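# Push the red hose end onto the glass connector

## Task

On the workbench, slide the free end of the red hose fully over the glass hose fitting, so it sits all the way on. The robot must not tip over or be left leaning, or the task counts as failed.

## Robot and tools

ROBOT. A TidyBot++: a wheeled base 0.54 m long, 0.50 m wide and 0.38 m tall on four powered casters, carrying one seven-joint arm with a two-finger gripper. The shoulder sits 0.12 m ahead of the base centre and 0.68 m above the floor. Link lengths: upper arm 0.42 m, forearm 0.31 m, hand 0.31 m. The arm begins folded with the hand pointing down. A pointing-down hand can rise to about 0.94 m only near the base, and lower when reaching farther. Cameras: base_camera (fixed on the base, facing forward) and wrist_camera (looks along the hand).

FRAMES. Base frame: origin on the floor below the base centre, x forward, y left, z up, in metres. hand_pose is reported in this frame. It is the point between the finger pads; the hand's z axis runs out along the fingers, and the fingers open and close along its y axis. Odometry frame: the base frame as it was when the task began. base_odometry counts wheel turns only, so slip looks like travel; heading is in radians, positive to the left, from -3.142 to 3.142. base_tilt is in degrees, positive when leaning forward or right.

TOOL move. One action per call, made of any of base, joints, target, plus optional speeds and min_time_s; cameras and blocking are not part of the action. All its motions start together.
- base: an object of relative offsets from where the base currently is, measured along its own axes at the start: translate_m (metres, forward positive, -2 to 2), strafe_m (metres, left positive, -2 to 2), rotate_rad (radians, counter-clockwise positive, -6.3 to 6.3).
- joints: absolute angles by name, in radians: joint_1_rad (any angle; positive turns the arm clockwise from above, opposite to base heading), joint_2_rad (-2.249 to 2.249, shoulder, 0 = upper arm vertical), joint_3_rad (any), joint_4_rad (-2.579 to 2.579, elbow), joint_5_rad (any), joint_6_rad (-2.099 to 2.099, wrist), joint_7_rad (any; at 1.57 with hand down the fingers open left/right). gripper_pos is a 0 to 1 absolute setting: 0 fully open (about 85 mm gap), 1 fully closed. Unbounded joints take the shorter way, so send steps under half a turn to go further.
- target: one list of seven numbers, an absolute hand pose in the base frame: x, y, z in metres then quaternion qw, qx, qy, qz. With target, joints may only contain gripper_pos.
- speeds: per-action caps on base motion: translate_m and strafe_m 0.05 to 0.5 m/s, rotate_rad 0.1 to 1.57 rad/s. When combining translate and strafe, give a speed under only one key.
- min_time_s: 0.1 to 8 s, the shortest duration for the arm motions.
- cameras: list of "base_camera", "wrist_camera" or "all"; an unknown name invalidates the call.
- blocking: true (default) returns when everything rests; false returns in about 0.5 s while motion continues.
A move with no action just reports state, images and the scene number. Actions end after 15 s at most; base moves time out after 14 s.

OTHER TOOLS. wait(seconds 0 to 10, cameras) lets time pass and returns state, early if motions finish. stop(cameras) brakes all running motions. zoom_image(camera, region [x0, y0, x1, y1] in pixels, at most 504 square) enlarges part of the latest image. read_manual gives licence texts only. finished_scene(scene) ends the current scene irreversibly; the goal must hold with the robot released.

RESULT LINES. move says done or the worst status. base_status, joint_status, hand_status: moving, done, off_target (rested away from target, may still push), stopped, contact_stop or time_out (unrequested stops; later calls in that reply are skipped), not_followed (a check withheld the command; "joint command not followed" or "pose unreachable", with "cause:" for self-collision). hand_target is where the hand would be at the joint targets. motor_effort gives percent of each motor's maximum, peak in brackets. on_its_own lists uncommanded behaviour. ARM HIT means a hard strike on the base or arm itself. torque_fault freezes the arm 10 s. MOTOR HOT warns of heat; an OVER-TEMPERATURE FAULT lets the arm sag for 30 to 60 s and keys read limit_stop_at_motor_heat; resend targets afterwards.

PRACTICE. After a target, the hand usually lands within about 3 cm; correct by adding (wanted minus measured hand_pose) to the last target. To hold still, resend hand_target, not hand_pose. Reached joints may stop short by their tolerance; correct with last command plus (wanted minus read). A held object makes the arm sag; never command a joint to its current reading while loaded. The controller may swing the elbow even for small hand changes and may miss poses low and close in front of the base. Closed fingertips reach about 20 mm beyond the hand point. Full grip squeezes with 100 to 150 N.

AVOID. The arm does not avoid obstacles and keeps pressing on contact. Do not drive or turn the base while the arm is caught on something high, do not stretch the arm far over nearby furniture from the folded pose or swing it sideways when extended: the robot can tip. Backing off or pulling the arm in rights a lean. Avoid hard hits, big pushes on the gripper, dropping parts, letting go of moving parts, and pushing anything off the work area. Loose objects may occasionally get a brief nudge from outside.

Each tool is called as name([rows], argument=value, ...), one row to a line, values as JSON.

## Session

move(joints={"joint_6_rad":0.5}, cameras=["all"])

Scene clock: 2.00 s.
move: done
base_odometry: x=+0.000 y=+0.000 heading=+0.000
base_tilt: forward=-0.2 right=+0.7
base_status: not commanded
joint_positions: joint_1_rad=-0.037 joint_2_rad=-0.373 joint_3_rad=+3.146 joint_4_rad=-2.516 joint_5_rad=-0.035 joint_6_rad=+0.422 joint_7_rad=+1.541 gripper_pos=+0.000
joint_status: all done
motor_effort: joint_1_rad=+0(0) joint_2_rad=-5(5) joint_3_rad=-1(1) joint_4_rad=+17(19) joint_5_rad=+0(0) joint_6_rad=+10(11) joint_7_rad=+2(2)
hand_pose: x=+0.5377 y=+0.0104 z=+0.8566 quat_wxyz=(-0.026, +0.758, -0.016, +0.651) (m; base frame)
hand_target: x=+0.5404 y=+0.0097 z=+0.8804 quat_wxyz=(-0.026, +0.732, -0.016, +0.680) (m; base frame)
hand_status: not commanded
pictures: base_camera, wrist_camera
camera_calibration:
wrist_camera: T_world_to_cam=[[0.00551722, -0.996584, -0.0824014, 0.0775896], [-0.127573, 0.0810279, -0.988514, 0.973679], [0.991814, 0.015966, -0.12669, -0.284423], [0, 0, 0, 1]] pos_world=[0.405882, 0.0029704, 0.932855]

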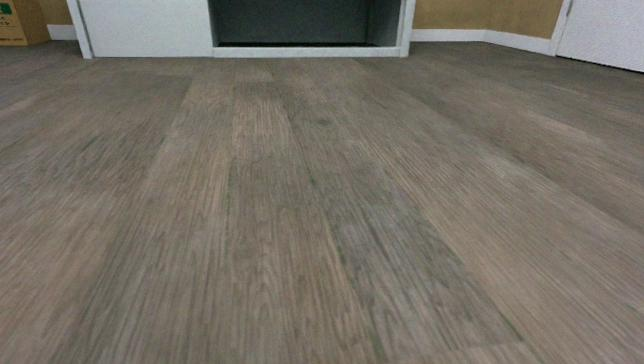

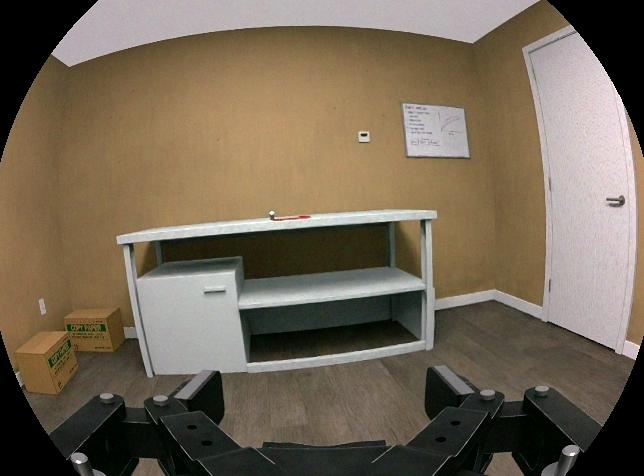

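move(base={"translate_m":1.76,"strafe_m":0.37,"rotate_rad":0.02}, joints={"joint_2_rad":-0.315,"joint_4_rad":-1.6,"joint_6_rad":-1.0}, cameras=["all"])

zoom_image(camera="wrist_camera", region=[220, 100, 520, 320])

Scene clock: 7.13 s.
move: done
base_odometry: x=+1.760 y=+0.370 heading=+0.020
base_tilt: forward=+0.0 right=+0.7
base_status: done
joint_positions: joint_1_rad=-0.037 joint_2_rad=-0.318 joint_3_rad=+3.146 joint_4_rad=-1.638 joint_5_rad=-0.035 joint_6_rad=-0.926 joint_7_rad=+1.541 gripper_pos=+0.000
joint_status: all done
motor_effort: joint_1_rad=+0(1) joint_2_rad=-7(10) joint_3_rad=-1(2) joint_4_rad=+19(21) joint_5_rad=+0(1) joint_6_rad=+8(11) joint_7_rad=+2(2)
hand_pose: x=+0.5343 y=+0.0235 z=+0.9647 quat_wxyz=(-0.032, +0.901, -0.002, +0.432) (m; base frame)
hand_target: x=+0.5249 y=+0.0236 z=+0.9668 quat_wxyz=(-0.031, +0.910, -0.001, +0.414) (m; base frame)
hand_status: not commanded
pictures: base_camera, wrist_camera
camera_calibration:
wrist_camera: T_world_to_cam=[[0.00883714, -0.997101, -0.0755767, 0.0912847], [-0.608864, 0.0545886, -0.791394, 1.14674], [0.793226, 0.0530095, -0.606616, 0.300672], [0, 0, 0, 1]] pos_world=[0.458903, 0.0124825, 1.09682]

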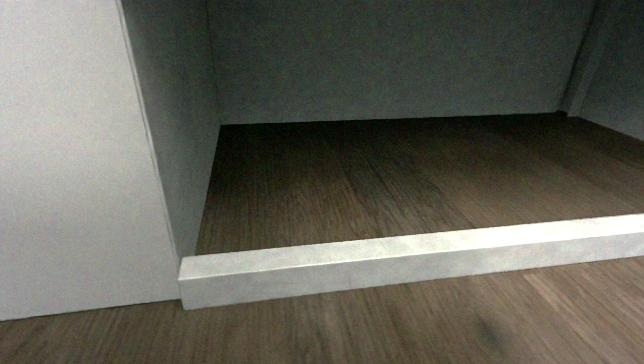

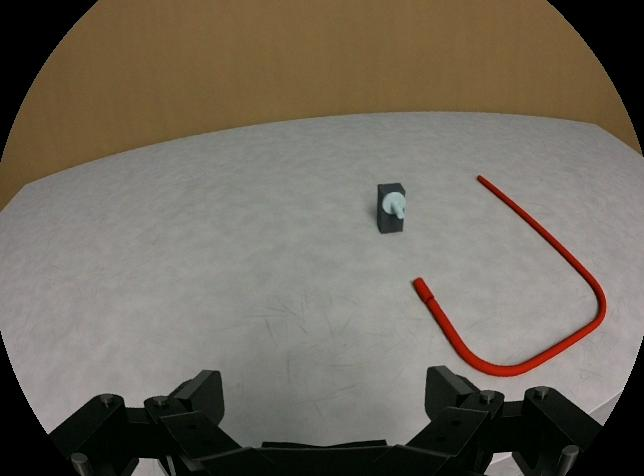

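Scaled by 1.680.

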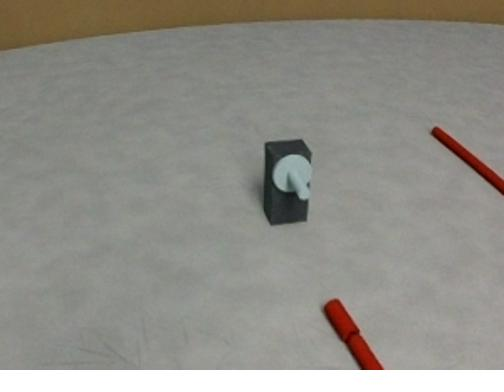

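move(base={"rotate_rad":0.165}, cameras=[])

move(base={"translate_m":0.195,"strafe_m":-0.13}, speeds={"translate_m":0.25}, cameras=[])

move(target=[0.44,-0.045,0.91,0,0.966,0,0.259], joints={"gripper_pos":0.4}, min_time_s=1.5, cameras=["all"])

Scene clock: 8.67 s.
move: done
base_odometry: x=+1.760 y=+0.370 heading=+0.185
base_tilt: forward=-0.1 right=+0.7
base_status: done
joint_positions: joint_1_rad=-0.037 joint_2_rad=-0.318 joint_3_rad=+3.145 joint_4_rad=-1.638 joint_5_rad=-0.035 joint_6_rad=-0.927 joint_7_rad=+1.541 gripper_pos=+0.000
joint_status: not commanded
motor_effort: joint_1_rad=+0(1) joint_2_rad=-7(8) joint_3_rad=+0(3) joint_4_rad=+19(20) joint_5_rad=+0(1) joint_6_rad=+8(8) joint_7_rad=+1(2)
hand_pose: x=+0.5343 y=+0.0239 z=+0.9647 quat_wxyz=(-0.032, +0.901, -0.002, +0.432) (m; base frame)
hand_target: x=+0.5249 y=+0.0236 z=+0.9668 quat_wxyz=(-0.031, +0.910, -0.001, +0.414) (m; base frame)
hand_status: not commanded
pictures: none
No camera images: "cameras" was empty.

Scene clock: 10.43 s.
move: done
base_odometry: x=+1.976 y=+0.279 heading=+0.186
base_tilt: forward=-0.1 right=+0.8
base_status: done
joint_positions: joint_1_rad=-0.037 joint_2_rad=-0.316 joint_3_rad=+3.145 joint_4_rad=-1.638 joint_5_rad=-0.035 joint_6_rad=-0.928 joint_7_rad=+1.541 gripper_pos=+0.000
joint_status: not commanded
motor_effort: joint_1_rad=+0(1) joint_2_rad=-8(9) joint_3_rad=-1(2) joint_4_rad=+19(20) joint_5_rad=+0(1) joint_6_rad=+8(9) joint_7_rad=+1(2)
hand_pose: x=+0.5347 y=+0.0239 z=+0.9640 quat_wxyz=(-0.032, +0.902, -0.002, +0.431) (m; base frame)
hand_target: x=+0.5249 y=+0.0236 z=+0.9668 quat_wxyz=(-0.031, +0.910, -0.001, +0.414) (m; base frame)
hand_status: not commanded
pictures: none
No camera images: "cameras" was empty.

Scene clock: 12.57 s.
move: done
base_odometry: x=+1.976 y=+0.279 heading=+0.186
base_tilt: forward=-0.1 right=+0.7
base_status: not commanded
joint_positions: joint_1_rad=-0.032 joint_2_rad=-0.316 joint_3_rad=+3.280 joint_4_rad=-1.610 joint_5_rad=-0.035 joint_6_rad=-1.297 joint_7_rad=+1.656 gripper_pos=+0.400
joint_status: all done
motor_effort: joint_1_rad=+0(1) joint_2_rad=-6(8) joint_3_rad=-1(2) joint_4_rad=+17(19) joint_5_rad=-1(1) joint_6_rad=+6(8) joint_7_rad=+2(2)
hand_pose: x=+0.4543 y=-0.0309 z=+0.9024 quat_wxyz=(-0.013, +0.962, -0.013, +0.273) (m; base frame)
hand_target: x=+0.4400 y=-0.0450 z=+0.9100 quat_wxyz=(+0.000, +0.966, +0.000, +0.259) (m; base frame)
hand_status: done (0.021 m and 2.7 deg from the pose sent, 0.129 m and 21.3 deg at the start)
pictures: base_camera, wrist_camera
camera_calibration:
wrist_camera: T_world_to_cam=[[-0.0363615, -0.998404, -0.0432085, 0.0242972], [-0.837404, 0.0540369, -0.543906, 0.932111], [0.545373, 0.0164058, -0.838033, 0.649506], [0, 0, 0, 1]] pos_world=[0.427214, -0.0367656, 1.05234]

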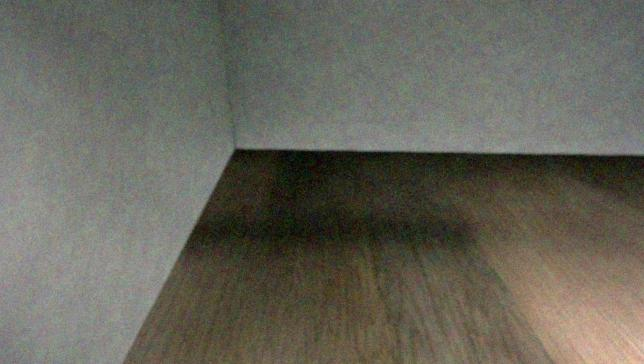

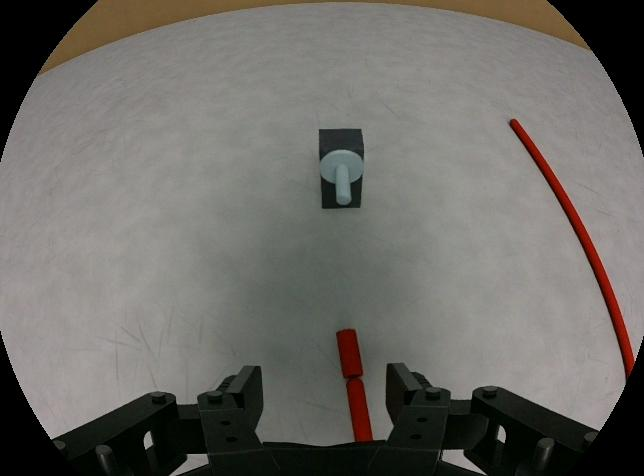

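move(target=[0.440,-0.062,0.872,0,0.998,0,0.065], min_time_s=1.5, cameras=["wrist_camera"])

Scene clock: 14.83 s.
move: done
base_odometry: x=+1.976 y=+0.279 heading=+0.186
base_tilt: forward=-0.1 right=+0.7
base_status: not commanded
joint_positions: joint_1_rad=+0.051 joint_2_rad=-0.063 joint_3_rad=+3.280 joint_4_rad=-1.393 joint_5_rad=-0.035 joint_6_rad=-1.624 joint_7_rad=+1.719 gripper_pos=+0.400
joint_status: not commanded
motor_effort: joint_1_rad=+0(1) joint_2_rad=-12(13) joint_3_rad=-1(2) joint_4_rad=+15(18) joint_5_rad=+0(1) joint_6_rad=+2(6) joint_7_rad=+1(2)
hand_pose: x=+0.4536 y=-0.0529 z=+0.8712 quat_wxyz=(-0.006, +0.995, -0.018, +0.096) (m; base frame)
hand_target: x=+0.4400 y=-0.0620 z=+0.8720 quat_wxyz=(+0.000, +0.998, +0.000, +0.065) (m; base frame)
hand_status: done (0.016 m and 4.2 deg from the pose sent, 0.046 m and 24.3 deg at the start)
pictures: wrist_camera
camera_calibration:
wrist_camera: T_world_to_cam=[[-0.0562573, -0.998245, -0.0185015, -0.0115277], [-0.975046, 0.0589169, -0.214041, 0.691073], [0.214755, 0.00599844, -0.97665, 0.894282], [0, 0, 0, 1]] pos_world=[0.481128, -0.0575877, 1.0211]

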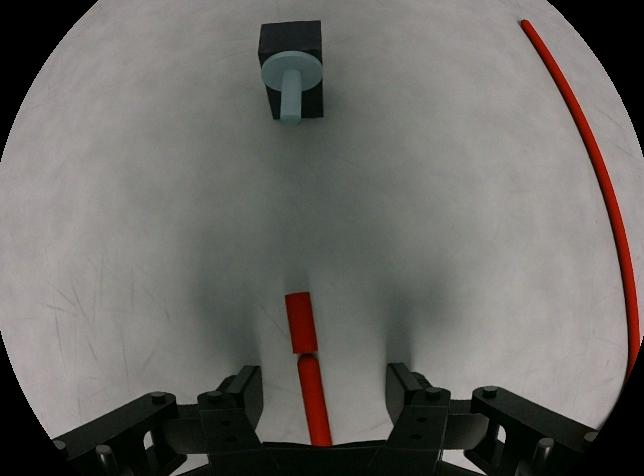

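move(base={"strafe_m":0.006}, speeds={"strafe_m":0.05}, cameras=[])

move(joints={"gripper_pos":0.96}, cameras=["wrist_camera"])

zoom_image(camera="wrist_camera", region=[250, 280, 400, 476])

Scene clock: 15.67 s.
move: done
base_odometry: x=+1.975 y=+0.284 heading=+0.186
base_tilt: forward=-0.1 right=+0.7
base_status: done
joint_positions: joint_1_rad=+0.056 joint_2_rad=-0.063 joint_3_rad=+3.280 joint_4_rad=-1.392 joint_5_rad=-0.035 joint_6_rad=-1.626 joint_7_rad=+1.720 gripper_pos=+0.400
joint_status: not commanded
motor_effort: joint_1_rad=+0(1) joint_2_rad=-12(13) joint_3_rad=-1(2) joint_4_rad=+15(16) joint_5_rad=+0(2) joint_6_rad=+2(3) joint_7_rad=+1(1)
hand_pose: x=+0.4528 y=-0.0546 z=+0.8712 quat_wxyz=(-0.006, +0.995, -0.020, +0.095) (m; base frame)
hand_target: x=+0.4400 y=-0.0620 z=+0.8720 quat_wxyz=(+0.000, +0.998, +0.000, +0.065) (m; base frame)
hand_status: not commanded
pictures: none
No camera images: "cameras" was empty.

Scene clock: 16.53 s.
move: done
base_odometry: x=+1.975 y=+0.284 heading=+0.186
base_tilt: forward=-0.2 right=+0.6
base_status: not commanded
joint_positions: joint_1_rad=+0.060 joint_2_rad=-0.063 joint_3_rad=+3.280 joint_4_rad=-1.381 joint_5_rad=-0.035 joint_6_rad=-1.627 joint_7_rad=+1.720 gripper_pos=+0.947
joint_status: all done
motor_effort: joint_1_rad=-1(1) joint_2_rad=-10(11) joint_3_rad=-1(2) joint_4_rad=+14(14) joint_5_rad=-2(3) joint_6_rad=+2(3) joint_7_rad=+1(1)
hand_pose: x=+0.4549 y=-0.0565 z=+0.8751 quat_wxyz=(-0.005, +0.995, -0.022, +0.100) (m; base frame)
hand_target: x=+0.4400 y=-0.0620 z=+0.8720 quat_wxyz=(+0.000, +0.998, +0.000, +0.065) (m; base frame)
hand_status: not commanded
pictures: wrist_camera
camera_calibration:
wrist_camera: T_world_to_cam=[[-0.0648057, -0.997749, -0.0172344, -0.0121643], [-0.972769, 0.0670157, -0.221875, 0.699628], [0.222531, 0.00238626, -0.974923, 0.892547], [0, 0, 0, 1]] pos_world=[0.481169, -0.0611528, 1.02518]

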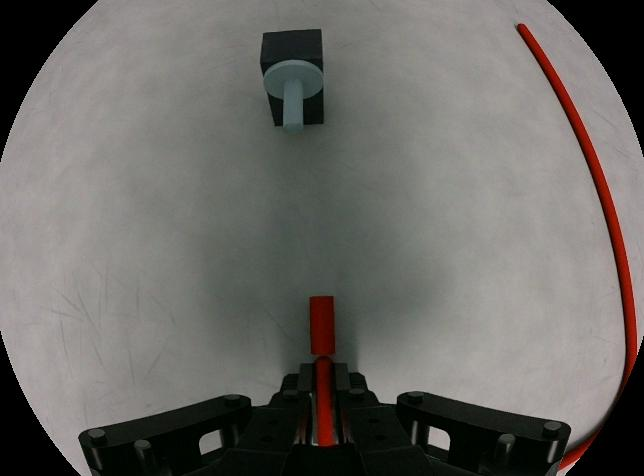

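Scaled by 2.571.

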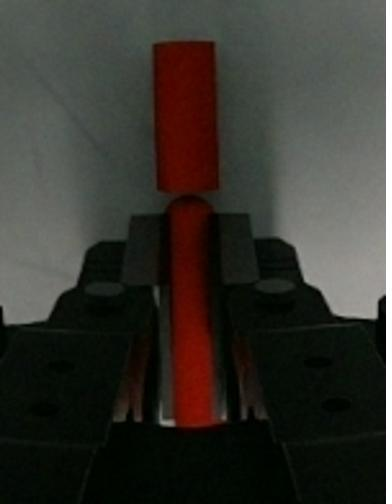

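move(target=[0.440,-0.062,0.909,0,0.9977,0,0.068], min_time_s=1.5, joints={"gripper_pos":1.0}, cameras=[])

move(base={"strafe_m":0.004,"translate_m":0.05}, speeds={"translate_m":0.07}, cameras=["wrist_camera"])

zoom_image(camera="wrist_camera", region=[260, 180, 390, 380])

Scene clock: 18.67 s.
move: done
base_odometry: x=+1.975 y=+0.284 heading=+0.186
base_tilt: forward=-0.1 right=+0.7
base_status: not commanded
joint_positions: joint_1_rad=+0.060 joint_2_rad=-0.039 joint_3_rad=+3.280 joint_4_rad=-1.254 joint_5_rad=-0.035 joint_6_rad=-1.745 joint_7_rad=+1.722 gripper_pos=+0.974
joint_status: all done
motor_effort: joint_1_rad=+0(1) joint_2_rad=-13(13) joint_3_rad=-1(2) joint_4_rad=+15(16) joint_5_rad=+0(1) joint_6_rad=+3(3) joint_7_rad=+1(2)
hand_pose: x=+0.4508 y=-0.0555 z=+0.9057 quat_wxyz=(-0.004, +0.996, -0.019, +0.093) (m; base frame)
hand_target: x=+0.4400 y=-0.0620 z=+0.9090 quat_wxyz=(+0.000, +0.998, +0.000, +0.068) (m; base frame)
hand_status: done (0.013 m and 3.6 deg from the pose sent, 0.037 m and 4.5 deg at the start)
pictures: none
No camera images: "cameras" was empty.

Scene clock: 19.90 s.
move: done
base_odometry: x=+2.024 y=+0.297 heading=+0.186
base_tilt: forward=-0.1 right=+0.7
base_status: done
joint_positions: joint_1_rad=+0.061 joint_2_rad=-0.028 joint_3_rad=+3.280 joint_4_rad=-1.254 joint_5_rad=-0.035 joint_6_rad=-1.749 joint_7_rad=+1.722 gripper_pos=+0.974
joint_status: not commanded
motor_effort: joint_1_rad=+0(1) joint_2_rad=-13(15) joint_3_rad=-1(2) joint_4_rad=+15(16) joint_5_rad=+0(1) joint_6_rad=+3(3) joint_7_rad=+1(1)
hand_pose: x=+0.4521 y=-0.0556 z=+0.9020 quat_wxyz=(-0.004, +0.996, -0.020, +0.085) (m; base frame)
hand_target: x=+0.4400 y=-0.0620 z=+0.9090 quat_wxyz=(+0.000, +0.998, +0.000, +0.068) (m; base frame)
hand_status: not commanded
pictures: wrist_camera
camera_calibration:
wrist_camera: T_world_to_cam=[[-0.0601808, -0.998077, -0.0148351, -0.0151985], [-0.979185, 0.0619148, -0.193296, 0.679633], [0.193843, 0.00289358, -0.981028, 0.937911], [0, 0, 0, 1]] pos_world=[0.482765, -0.0599625, 1.05126]

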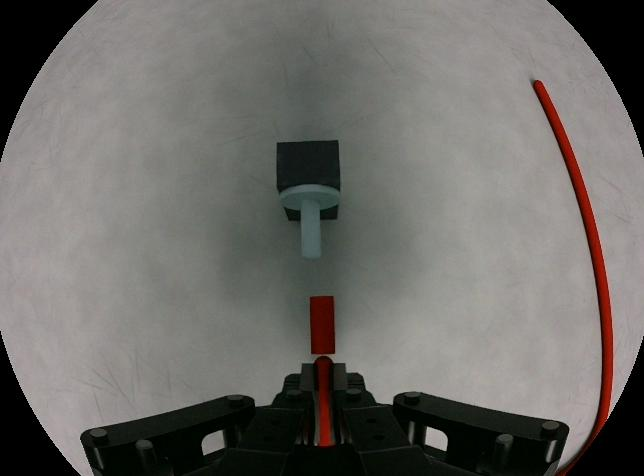

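Scaled by 2.520.

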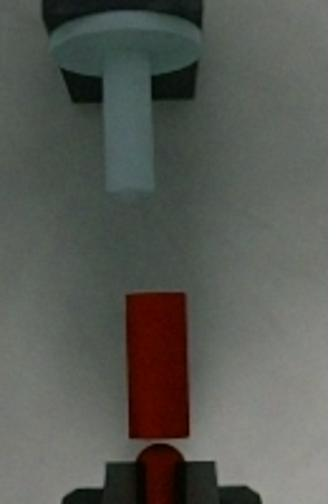

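move(base={"strafe_m":0.0045}, speeds={"strafe_m":0.05}, joints={"joint_4_rad":-1.2,"joint_6_rad":-1.662}, min_time_s=0.5, cameras=["wrist_camera"])

zoom_image(camera="wrist_camera", region=[260, 180, 390, 380])

Scene clock: 21.07 s.
move: done
base_odometry: x=+2.023 y=+0.302 heading=+0.185
base_tilt: forward=-0.1 right=+0.7
base_status: done
joint_positions: joint_1_rad=+0.064 joint_2_rad=-0.028 joint_3_rad=+3.280 joint_4_rad=-1.240 joint_5_rad=-0.035 joint_6_rad=-1.704 joint_7_rad=+1.723 gripper_pos=+0.974
joint_status: all done
motor_effort: joint_1_rad=-1(3) joint_2_rad=-12(14) joint_3_rad=-1(3) joint_4_rad=+18(19) joint_5_rad=-1(1) joint_6_rad=+8(11) joint_7_rad=+1(1)
hand_pose: x=+0.4680 y=-0.0599 z=+0.9096 quat_wxyz=(+0.001, +0.993, -0.021, +0.114) (m; base frame)
hand_target: x=+0.4876 y=-0.0724 z=+0.9252 quat_wxyz=(+0.017, +0.989, -0.001, +0.149) (m; base frame)
hand_status: not commanded
pictures: wrist_camera
camera_calibration:
wrist_camera: T_world_to_cam=[[-0.0634604, -0.99796, -0.00699873, -0.0240272], [-0.966161, 0.0631921, -0.250078, 0.742651], [0.25001, -0.00910816, -0.9682, 0.903596], [0, 0, 0, 1]] pos_world=[0.490088, -0.0626778, 1.06041]

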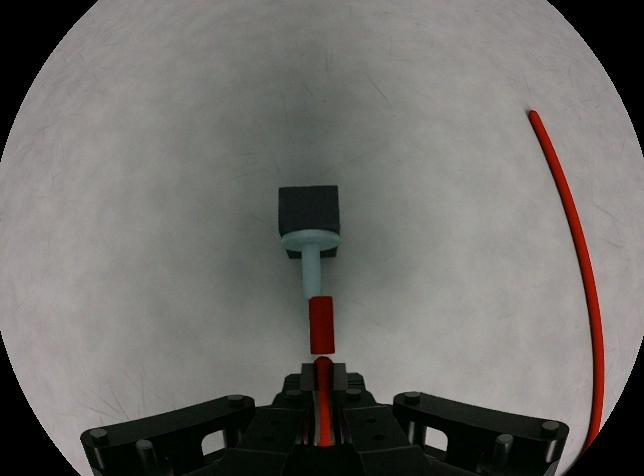

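Scaled by 2.520.

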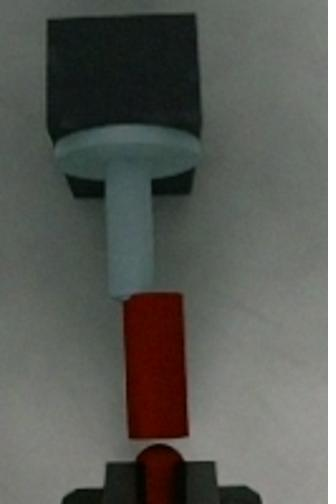

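move(base={"translate_m":-0.011,"strafe_m":0.004}, speeds={"translate_m":0.05}, cameras=["wrist_camera"])

zoom_image(camera="wrist_camera", region=[260, 180, 390, 380])

Scene clock: 21.87 s.
move: done
base_odometry: x=+2.012 y=+0.303 heading=+0.185
base_tilt: forward=-0.2 right=+0.7
base_status: done
joint_positions: joint_1_rad=+0.064 joint_2_rad=-0.027 joint_3_rad=+3.280 joint_4_rad=-1.233 joint_5_rad=-0.035 joint_6_rad=-1.698 joint_7_rad=+1.723 gripper_pos=+0.974
joint_status: not commanded
motor_effort: joint_1_rad=+0(1) joint_2_rad=-14(16) joint_3_rad=-1(2) joint_4_rad=+16(17) joint_5_rad=+0(1) joint_6_rad=+3(8) joint_7_rad=+1(2)
hand_pose: x=+0.4712 y=-0.0605 z=+0.9120 quat_wxyz=(+0.002, +0.993, -0.021, +0.119) (m; base frame)
hand_target: x=+0.4876 y=-0.0724 z=+0.9252 quat_wxyz=(+0.017, +0.989, -0.001, +0.149) (m; base frame)
hand_status: not commanded
pictures: wrist_camera
camera_calibration:
wrist_camera: T_world_to_cam=[[-0.063689, -0.997955, -0.00537341, -0.02591], [-0.96345, 0.062889, -0.260401, 0.754446], [0.260207, -0.0114077, -0.965486, 0.897751], [0, 0, 0, 1]] pos_world=[0.49162, -0.0630622, 1.06309]

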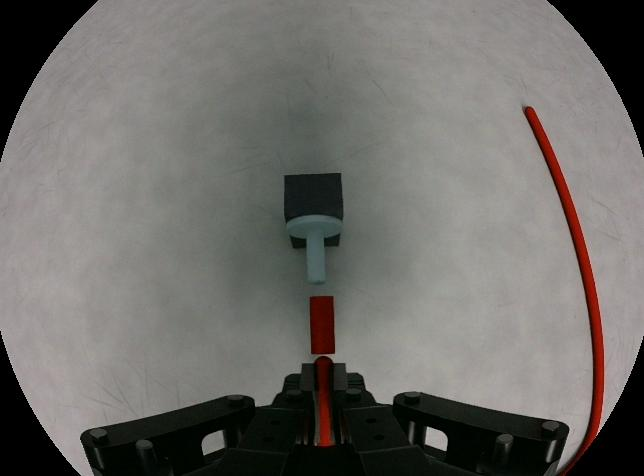

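Scaled by 2.520.

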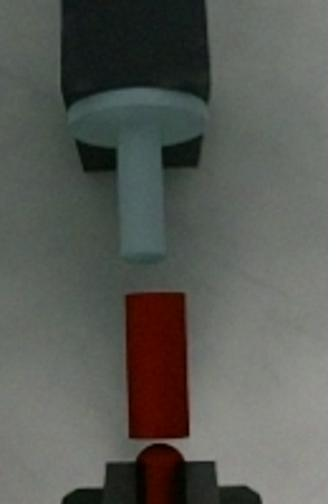

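move(base={"strafe_m":0.0015}, speeds={"strafe_m":0.05}, joints={"joint_4_rad":-1.272,"joint_6_rad":-1.79}, min_time_s=0.5, cameras=["wrist_camera"])

zoom_image(camera="wrist_camera", region=[260, 180, 390, 380])

Scene clock: 23.00 s.
move: done
base_odometry: x=+2.012 y=+0.305 heading=+0.185
base_tilt: forward=-0.1 right=+0.7
base_status: done
joint_positions: joint_1_rad=+0.064 joint_2_rad=-0.027 joint_3_rad=+3.280 joint_4_rad=-1.253 joint_5_rad=-0.035 joint_6_rad=-1.749 joint_7_rad=+1.723 gripper_pos=+0.974
joint_status: all done
motor_effort: joint_1_rad=+0(2) joint_2_rad=-13(15) joint_3_rad=-1(2) joint_4_rad=+16(16) joint_5_rad=+0(1) joint_6_rad=+3(4) joint_7_rad=+1(2)
hand_pose: x=+0.4522 y=-0.0568 z=+0.9016 quat_wxyz=(-0.004, +0.996, -0.021, +0.085) (m; base frame)
hand_target: x=+0.4358 y=-0.0610 z=+0.8916 quat_wxyz=(-0.004, +0.999, +0.000, +0.052) (m; base frame)
hand_status: not commanded
pictures: wrist_camera
camera_calibration:
wrist_camera: T_world_to_cam=[[-0.0627858, -0.997921, -0.0145455, -0.0155056], [-0.979281, 0.0644115, -0.191992, 0.678864], [0.19253, 0.00218972, -0.981289, 0.938312], [0, 0, 0, 1]] pos_world=[0.483171, -0.0612546, 1.05087]

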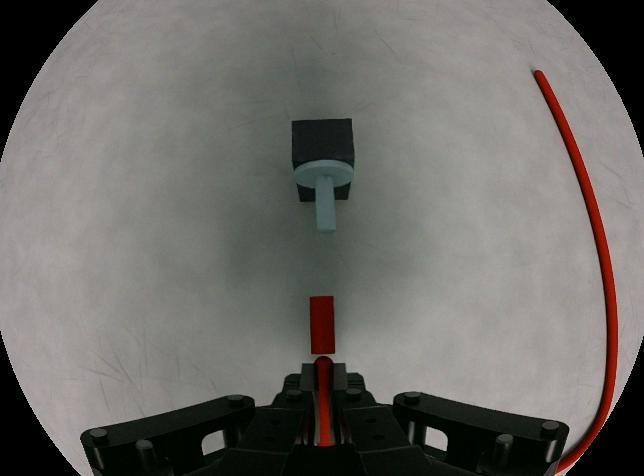

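Scaled by 2.520.

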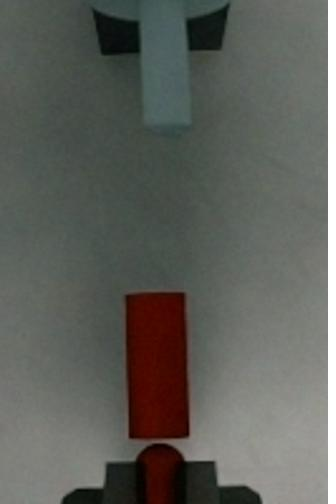

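move(base={"strafe_m":-0.002}, speeds={"strafe_m":0.05}, joints={"joint_4_rad":-1.204,"joint_6_rad":-1.683}, min_time_s=0.5, cameras=["wrist_camera"])

zoom_image(camera="wrist_camera", region=[260, 180, 390, 380])

Scene clock: 24.13 s.
move: done
base_odometry: x=+2.012 y=+0.303 heading=+0.185
base_tilt: forward=-0.1 right=+0.7
base_status: done
joint_positions: joint_1_rad=+0.064 joint_2_rad=-0.026 joint_3_rad=+3.280 joint_4_rad=-1.229 joint_5_rad=-0.035 joint_6_rad=-1.722 joint_7_rad=+1.723 gripper_pos=+0.974
joint_status: all done
motor_effort: joint_1_rad=+0(2) joint_2_rad=-13(16) joint_3_rad=-1(3) joint_4_rad=+16(17) joint_5_rad=+0(1) joint_6_rad=+3(4) joint_7_rad=+1(2)
hand_pose: x=+0.4649 y=-0.0595 z=+0.9116 quat_wxyz=(+0.000, +0.994, -0.021, +0.109) (m; base frame)
hand_target: x=+0.4808 y=-0.0709 z=+0.9218 quat_wxyz=(+0.015, +0.990, -0.001, +0.137) (m; base frame)
hand_status: not commanded
pictures: wrist_camera
camera_calibration:
wrist_camera: T_world_to_cam=[[-0.0635802, -0.997946, -0.00784302, -0.0229781], [-0.968509, 0.0635966, -0.240721, 0.732648], [0.240725, -0.00770905, -0.970563, 0.912932], [0, 0, 0, 1]] pos_world=[0.488349, -0.062487, 1.06224]

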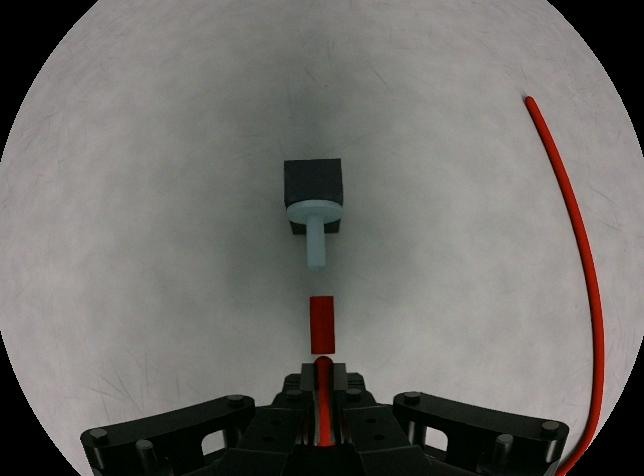

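Scaled by 2.520.

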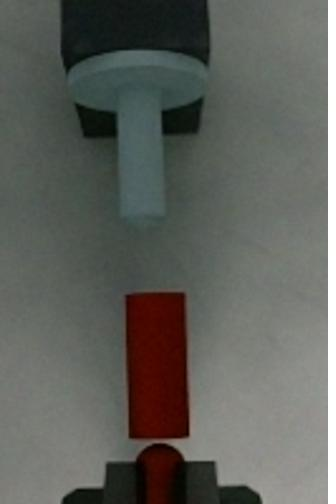

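move(base={"strafe_m":0.0025,"translate_m":0.007}, speeds={"translate_m":0.05}, joints={"joint_4_rad":-1.257}, min_time_s=0.5, cameras=["wrist_camera"])

zoom_image(camera="wrist_camera", region=[260, 180, 390, 380])

Scene clock: 25.10 s.
move: done
base_odometry: x=+2.018 y=+0.307 heading=+0.185
base_tilt: forward=-0.1 right=+0.6
base_status: done
joint_positions: joint_1_rad=+0.065 joint_2_rad=-0.024 joint_3_rad=+3.280 joint_4_rad=-1.238 joint_5_rad=-0.035 joint_6_rad=-1.722 joint_7_rad=+1.723 gripper_pos=+0.974
joint_status: all done
motor_effort: joint_1_rad=+0(1) joint_2_rad=-13(16) joint_3_rad=-1(2) joint_4_rad=+16(17) joint_5_rad=+0(1) joint_6_rad=+3(4) joint_7_rad=+1(2)
hand_pose: x=+0.4637 y=-0.0592 z=+0.9075 quat_wxyz=(+0.000, +0.994, -0.021, +0.104) (m; base frame)
hand_target: x=+0.4710 y=-0.0687 z=+0.9022 quat_wxyz=(+0.009, +0.994, -0.001, +0.111) (m; base frame)
hand_status: not commanded
pictures: wrist_camera
camera_calibration:
wrist_camera: T_world_to_cam=[[-0.0637184, -0.997927, -0.00908931, -0.0216077], [-0.971147, 0.0641007, -0.229707, 0.721724], [0.229813, -0.00580952, -0.973217, 0.916838], [0, 0, 0, 1]] pos_world=[0.488822, -0.0624995, 1.05787]

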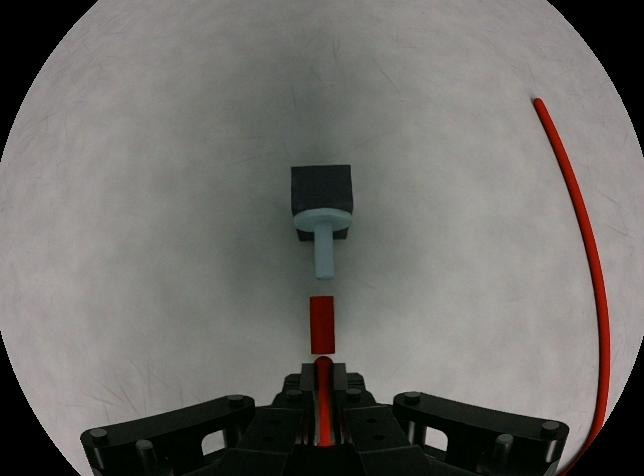

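Scaled by 2.520.

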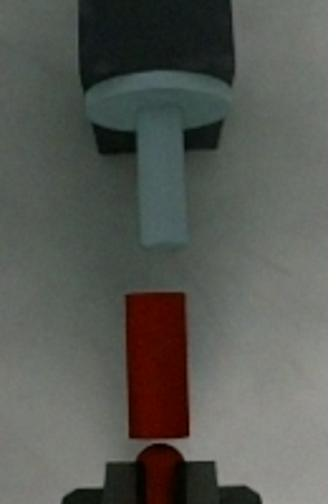

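move(base={"strafe_m":-0.0018,"translate_m":0.013}, speeds={"translate_m":0.05}, cameras=["wrist_camera"])

zoom_image(camera="wrist_camera", region=[260, 180, 390, 380])

Scene clock: 26.10 s.
move: done
base_odometry: x=+2.031 y=+0.308 heading=+0.185
base_tilt: forward=-0.2 right=+0.7
base_status: done
joint_positions: joint_1_rad=+0.065 joint_2_rad=-0.026 joint_3_rad=+3.280 joint_4_rad=-1.247 joint_5_rad=-0.035 joint_6_rad=-1.728 joint_7_rad=+1.723 gripper_pos=+0.974
joint_status: not commanded
motor_effort: joint_1_rad=+0(1) joint_2_rad=-12(16) joint_3_rad=-1(2) joint_4_rad=+17(20) joint_5_rad=-1(2) joint_6_rad=+8(16) joint_7_rad=+1(2)
hand_pose: x=+0.4599 y=-0.0586 z=+0.9047 quat_wxyz=(-0.002, +0.995, -0.021, +0.098) (m; base frame)
hand_target: x=+0.4710 y=-0.0687 z=+0.9022 quat_wxyz=(+0.009, +0.994, -0.001, +0.111) (m; base frame)
hand_status: not commanded
pictures: wrist_camera
camera_calibration:
wrist_camera: T_world_to_cam=[[-0.0640452, -0.997886, -0.0110111, -0.0193877], [-0.973884, 0.0649054, -0.217572, 0.707703], [0.217827, -0.00321085, -0.975982, 0.923111], [0, 0, 0, 1]] pos_world=[0.486901, -0.0623166, 1.0547]

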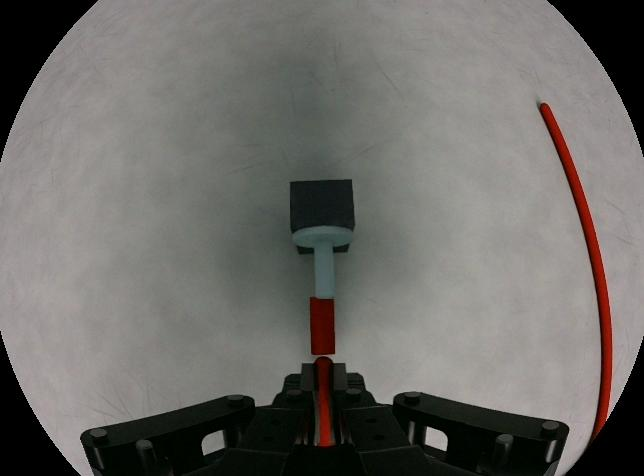

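Scaled by 2.520.

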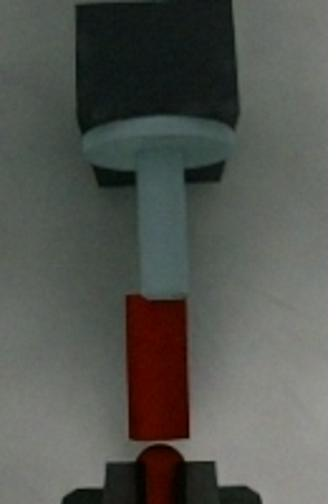

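move(base={"strafe_m":-0.0016,"translate_m":-0.009}, speeds={"translate_m":0.05}, cameras=[])

move(joints={"joint_4_rad":-1.206}, min_time_s=0.5, cameras=["wrist_camera"])

zoom_image(camera="wrist_camera", region=[260, 180, 390, 380])

Scene clock: 26.97 s.
move: done
base_odometry: x=+2.023 y=+0.304 heading=+0.185
base_tilt: forward=-0.1 right=+0.7
base_status: done
joint_positions: joint_1_rad=+0.065 joint_2_rad=-0.024 joint_3_rad=+3.280 joint_4_rad=-1.247 joint_5_rad=-0.035 joint_6_rad=-1.722 joint_7_rad=+1.723 gripper_pos=+0.974
joint_status: not commanded
motor_effort: joint_1_rad=+0(2) joint_2_rad=-13(15) joint_3_rad=-1(2) joint_4_rad=+15(18) joint_5_rad=+0(1) joint_6_rad=+3(8) joint_7_rad=+1(1)
hand_pose: x=+0.4621 y=-0.0590 z=+0.9045 quat_wxyz=(-0.001, +0.995, -0.021, +0.100) (m; base frame)
hand_target: x=+0.4710 y=-0.0687 z=+0.9022 quat_wxyz=(+0.009, +0.994, -0.001, +0.111) (m; base frame)
hand_status: not commanded
pictures: none
No camera images: "cameras" was empty.

Scene clock: 27.77 s.
move: done
base_odometry: x=+2.023 y=+0.304 heading=+0.185
base_tilt: forward=-0.1 right=+0.7
base_status: not commanded
joint_positions: joint_1_rad=+0.065 joint_2_rad=-0.024 joint_3_rad=+3.280 joint_4_rad=-1.233 joint_5_rad=-0.035 joint_6_rad=-1.722 joint_7_rad=+1.723 gripper_pos=+0.974
joint_status: all done
motor_effort: joint_1_rad=+0(1) joint_2_rad=-13(14) joint_3_rad=-1(1) joint_4_rad=+15(16) joint_5_rad=+0(1) joint_6_rad=+3(3) joint_7_rad=+1(2)
hand_pose: x=+0.4647 y=-0.0596 z=+0.9095 quat_wxyz=(+0.000, +0.994, -0.021, +0.107) (m; base frame)
hand_target: x=+0.4804 y=-0.0708 z=+0.9211 quat_wxyz=(+0.015, +0.991, -0.001, +0.136) (m; base frame)
hand_status: not commanded
pictures: wrist_camera
camera_calibration:
wrist_camera: T_world_to_cam=[[-0.0642362, -0.9979, -0.00835493, -0.0223926], [-0.969796, 0.0643968, -0.235263, 0.727628], [0.235307, -0.00700984, -0.971896, 0.914665], [0, 0, 0, 1]] pos_world=[0.488985, -0.0627908, 1.05996]

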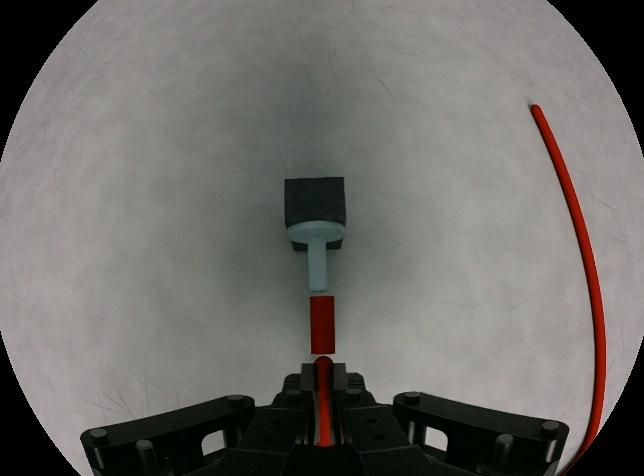

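Scaled by 2.520.

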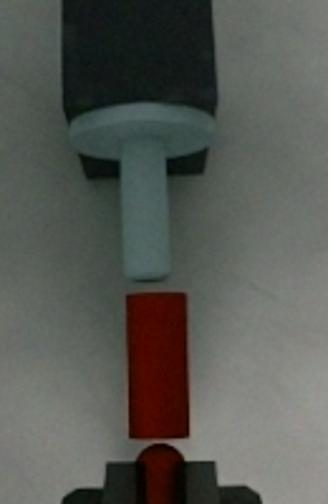

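move(base={"strafe_m":0.0005,"translate_m":0.012}, speeds={"translate_m":0.05}, cameras=["wrist_camera"])

zoom_image(camera="wrist_camera", region=[260, 180, 390, 380])

Scene clock: 28.67 s.
move: done
base_odometry: x=+2.034 y=+0.307 heading=+0.186
base_tilt: forward=-0.1 right=+0.7
base_status: done
joint_positions: joint_1_rad=+0.065 joint_2_rad=-0.024 joint_3_rad=+3.280 joint_4_rad=-1.233 joint_5_rad=-0.035 joint_6_rad=-1.722 joint_7_rad=+1.723 gripper_pos=+0.974
joint_status: not commanded
motor_effort: joint_1_rad=+0(1) joint_2_rad=-12(14) joint_3_rad=-1(3) joint_4_rad=+16(18) joint_5_rad=-1(1) joint_6_rad=+5(9) joint_7_rad=+1(2)
hand_pose: x=+0.4646 y=-0.0596 z=+0.9096 quat_wxyz=(+0.000, +0.994, -0.021, +0.107) (m; base frame)
hand_target: x=+0.4804 y=-0.0708 z=+0.9211 quat_wxyz=(+0.015, +0.991, -0.001, +0.136) (m; base frame)
hand_status: not commanded
pictures: wrist_camera
camera_calibration:
wrist_camera: T_world_to_cam=[[-0.0643544, -0.997893, -0.00830154, -0.022395], [-0.969714, 0.0644969, -0.235574, 0.727871], [0.235613, -0.00711011, -0.971821, 0.914648], [0, 0, 0, 1]] pos_world=[0.488882, -0.06279, 1.06016]

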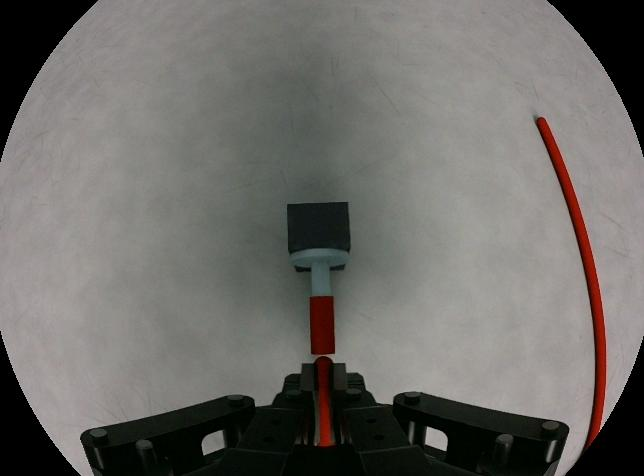

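Scaled by 2.520.

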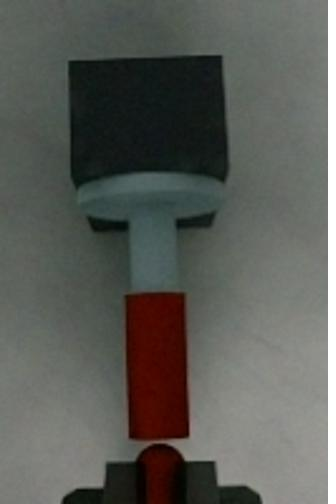

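In. Push on.

move(base={"strafe_m":-0.0004,"translate_m":0.015}, speeds={"translate_m":0.05}, cameras=["wrist_camera"])

zoom_image(camera="wrist_camera", region=[260, 180, 390, 380])

Scene clock: 29.57 s.
move: done
base_odometry: x=+2.049 y=+0.310 heading=+0.186
base_tilt: forward=-0.2 right=+0.6
base_status: done
joint_positions: joint_1_rad=+0.067 joint_2_rad=-0.029 joint_3_rad=+3.280 joint_4_rad=-1.233 joint_5_rad=-0.035 joint_6_rad=-1.731 joint_7_rad=+1.723 gripper_pos=+0.974
joint_status: not commanded
motor_effort: joint_1_rad=-1(1) joint_2_rad=-10(12) joint_3_rad=-2(2) joint_4_rad=+19(21) joint_5_rad=-2(3) joint_6_rad=+13(17) joint_7_rad=+1(2)
hand_pose: x=+0.4608 y=-0.0597 z=+0.9107 quat_wxyz=(+0.000, +0.994, -0.022, +0.105) (m; base frame)
hand_target: x=+0.4804 y=-0.0708 z=+0.9211 quat_wxyz=(+0.015, +0.991, -0.001, +0.136) (m; base frame)
hand_status: not commanded
pictures: wrist_camera
camera_calibration:
wrist_camera: T_world_to_cam=[[-0.0660074, -0.997774, -0.00945318, -0.0208635], [-0.970541, 0.0664001, -0.231607, 0.721338], [0.231719, -0.00611306, -0.972764, 0.919233], [0, 0, 0, 1]] pos_world=[0.485707, -0.0630946, 1.06107]

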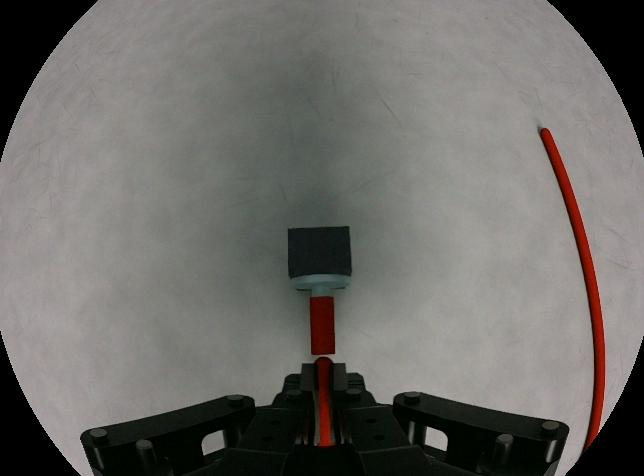

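Scaled by 2.520.

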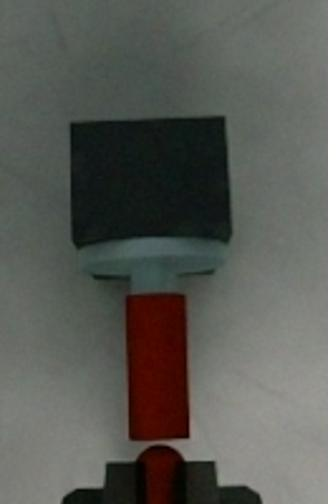

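move(base={"translate_m":0.015}, speeds={"translate_m":0.05}, cameras=["wrist_camera"])

zoom_image(camera="wrist_camera", region=[260, 180, 390, 380])

move(base={"translate_m":0.007}, speeds={"translate_m":0.05}, cameras=["wrist_camera"])

zoom_image(camera="wrist_camera", region=[260, 180, 390, 380])

Scene clock: 30.50 s.
move: done
base_odometry: x=+2.063 y=+0.313 heading=+0.186
base_tilt: forward=-0.1 right=+0.7
base_status: done
joint_positions: joint_1_rad=+0.073 joint_2_rad=-0.039 joint_3_rad=+3.280 joint_4_rad=-1.234 joint_5_rad=-0.035 joint_6_rad=-1.756 joint_7_rad=+1.723 gripper_pos=+0.974
joint_status: not commanded
motor_effort: joint_1_rad=-2(3) joint_2_rad=-8(10) joint_3_rad=-3(3) joint_4_rad=+24(24) joint_5_rad=-4(6) joint_6_rad=+20(26) joint_7_rad=+1(2)
hand_pose: x=+0.4504 y=-0.0598 z=+0.9121 quat_wxyz=(-0.002, +0.995, -0.025, +0.097) (m; base frame)
hand_target: x=+0.4804 y=-0.0708 z=+0.9211 quat_wxyz=(+0.015, +0.991, -0.001, +0.136) (m; base frame)
hand_status: not commanded
pictures: wrist_camera
camera_calibration:
wrist_camera: T_world_to_cam=[[-0.0708088, -0.997408, -0.012814, -0.0164163], [-0.97373, 0.0719036, -0.216053, 0.699132], [0.216414, -0.00282106, -0.976298, 0.93339], [0, 0, 0, 1]] pos_world=[0.477605, -0.0640107, 1.0621]

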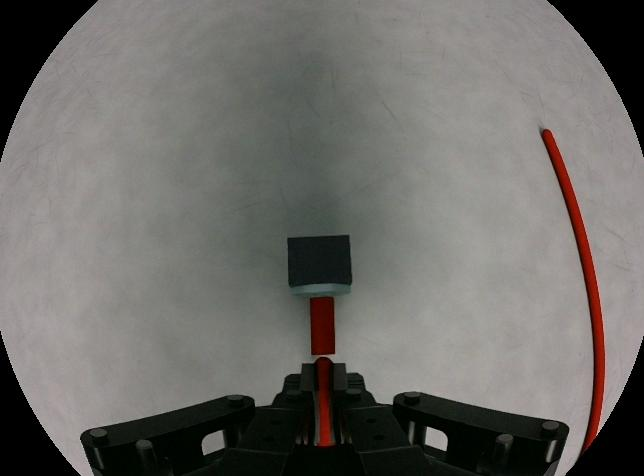

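Scaled by 2.520.

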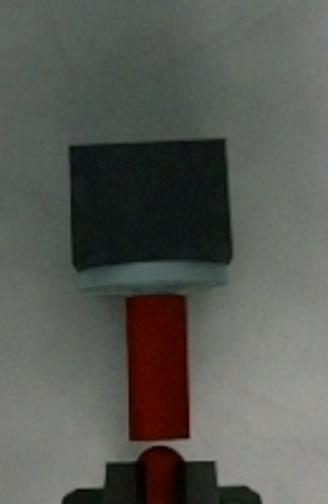

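Scene clock: 32.30 s.
move: time_out
base_odometry: x=+2.065 y=+0.313 heading=+0.186
base_tilt: forward=-0.1 right=+0.7
base_status: translate_m time_out (by the wheels' count: +0.002 of +0.007)
joint_positions: joint_1_rad=+0.074 joint_2_rad=-0.040 joint_3_rad=+3.281 joint_4_rad=-1.235 joint_5_rad=-0.035 joint_6_rad=-1.758 joint_7_rad=+1.723 gripper_pos=+0.974
joint_status: not commanded
motor_effort: joint_1_rad=-1(3) joint_2_rad=-9(13) joint_3_rad=-2(4) joint_4_rad=+21(25) joint_5_rad=-2(6) joint_6_rad=+16(26) joint_7_rad=+1(2)
hand_pose: x=+0.4494 y=-0.0605 z=+0.9121 quat_wxyz=(-0.002, +0.995, -0.026, +0.096) (m; base frame)
hand_target: x=+0.4804 y=-0.0708 z=+0.9211 quat_wxyz=(+0.015, +0.991, -0.001, +0.136) (m; base frame)
hand_status: not commanded
pictures: wrist_camera
camera_calibration:
wrist_camera: T_world_to_cam=[[-0.073066, -0.997245, -0.0127701, -0.0162258], [-0.973942, 0.0741035, -0.214348, 0.696832], [0.214704, -0.00322422, -0.976674, 0.934654], [0, 0, 0, 1]] pos_world=[0.476814, -0.0648052, 1.06201]

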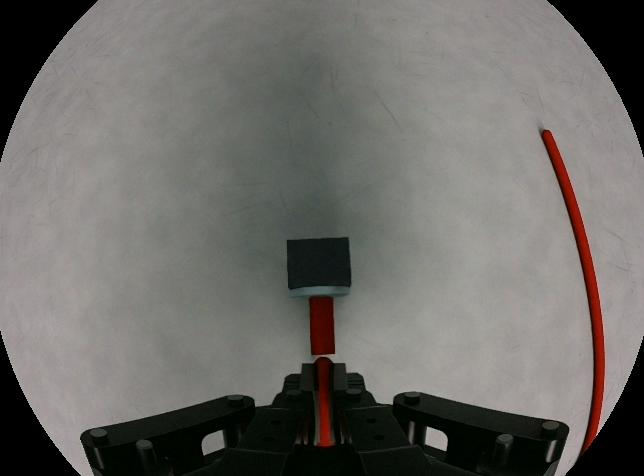

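Scaled by 2.520.

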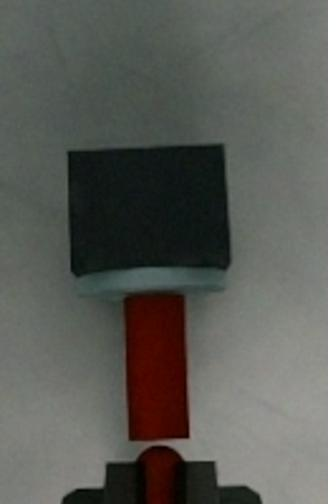

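move(joints={"joint_2_rad":0.045,"joint_4_rad":-1.19}, min_time_s=1, cameras=["wrist_camera"])

zoom_image(camera="wrist_camera", region=[260, 180, 390, 380])

Scene clock: 34.00 s.
move: done
base_odometry: x=+2.065 y=+0.313 heading=+0.186
base_tilt: forward=-0.2 right=+0.7
base_status: not commanded
joint_positions: joint_1_rad=+0.074 joint_2_rad=-0.033 joint_3_rad=+3.281 joint_4_rad=-1.235 joint_5_rad=-0.035 joint_6_rad=-1.758 joint_7_rad=+1.723 gripper_pos=+0.974
joint_status: all done
motor_effort: joint_1_rad=-2(2) joint_2_rad=-2(10) joint_3_rad=-2(3) joint_4_rad=+18(22) joint_5_rad=-3(4) joint_6_rad=+22(23) joint_7_rad=+1(2)
hand_pose: x=+0.4510 y=-0.0606 z=+0.9097 quat_wxyz=(-0.002, +0.995, -0.026, +0.093) (m; base frame)
hand_target: x=+0.4985 y=-0.0727 z=+0.9023 quat_wxyz=(+0.014, +0.994, -0.001, +0.111) (m; base frame)
hand_status: not commanded
pictures: wrist_camera
camera_calibration:
wrist_camera: T_world_to_cam=[[-0.0731296, -0.99724, -0.0128527, -0.0161431], [-0.975454, 0.0742041, -0.207325, 0.69226], [0.207707, -0.00262437, -0.978188, 0.936541], [0, 0, 0, 1]] pos_world=[0.479561, -0.0650093, 1.05943]

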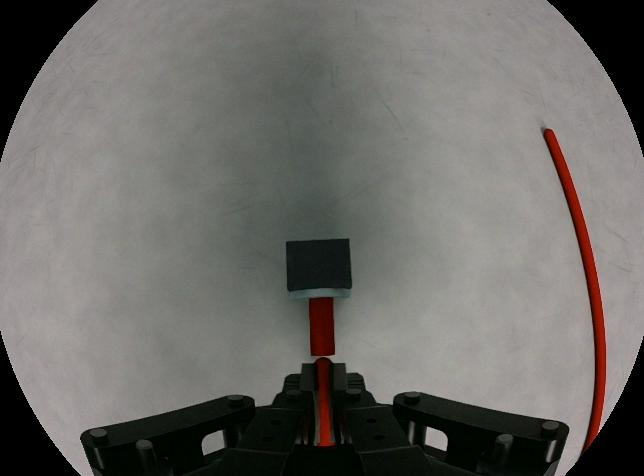

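Scaled by 2.520.

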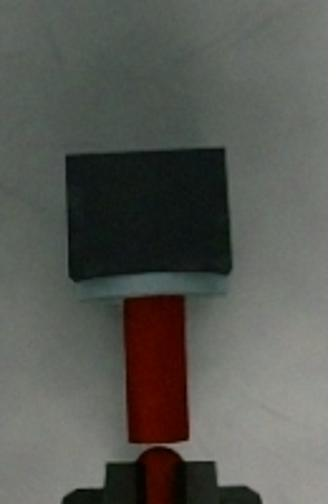

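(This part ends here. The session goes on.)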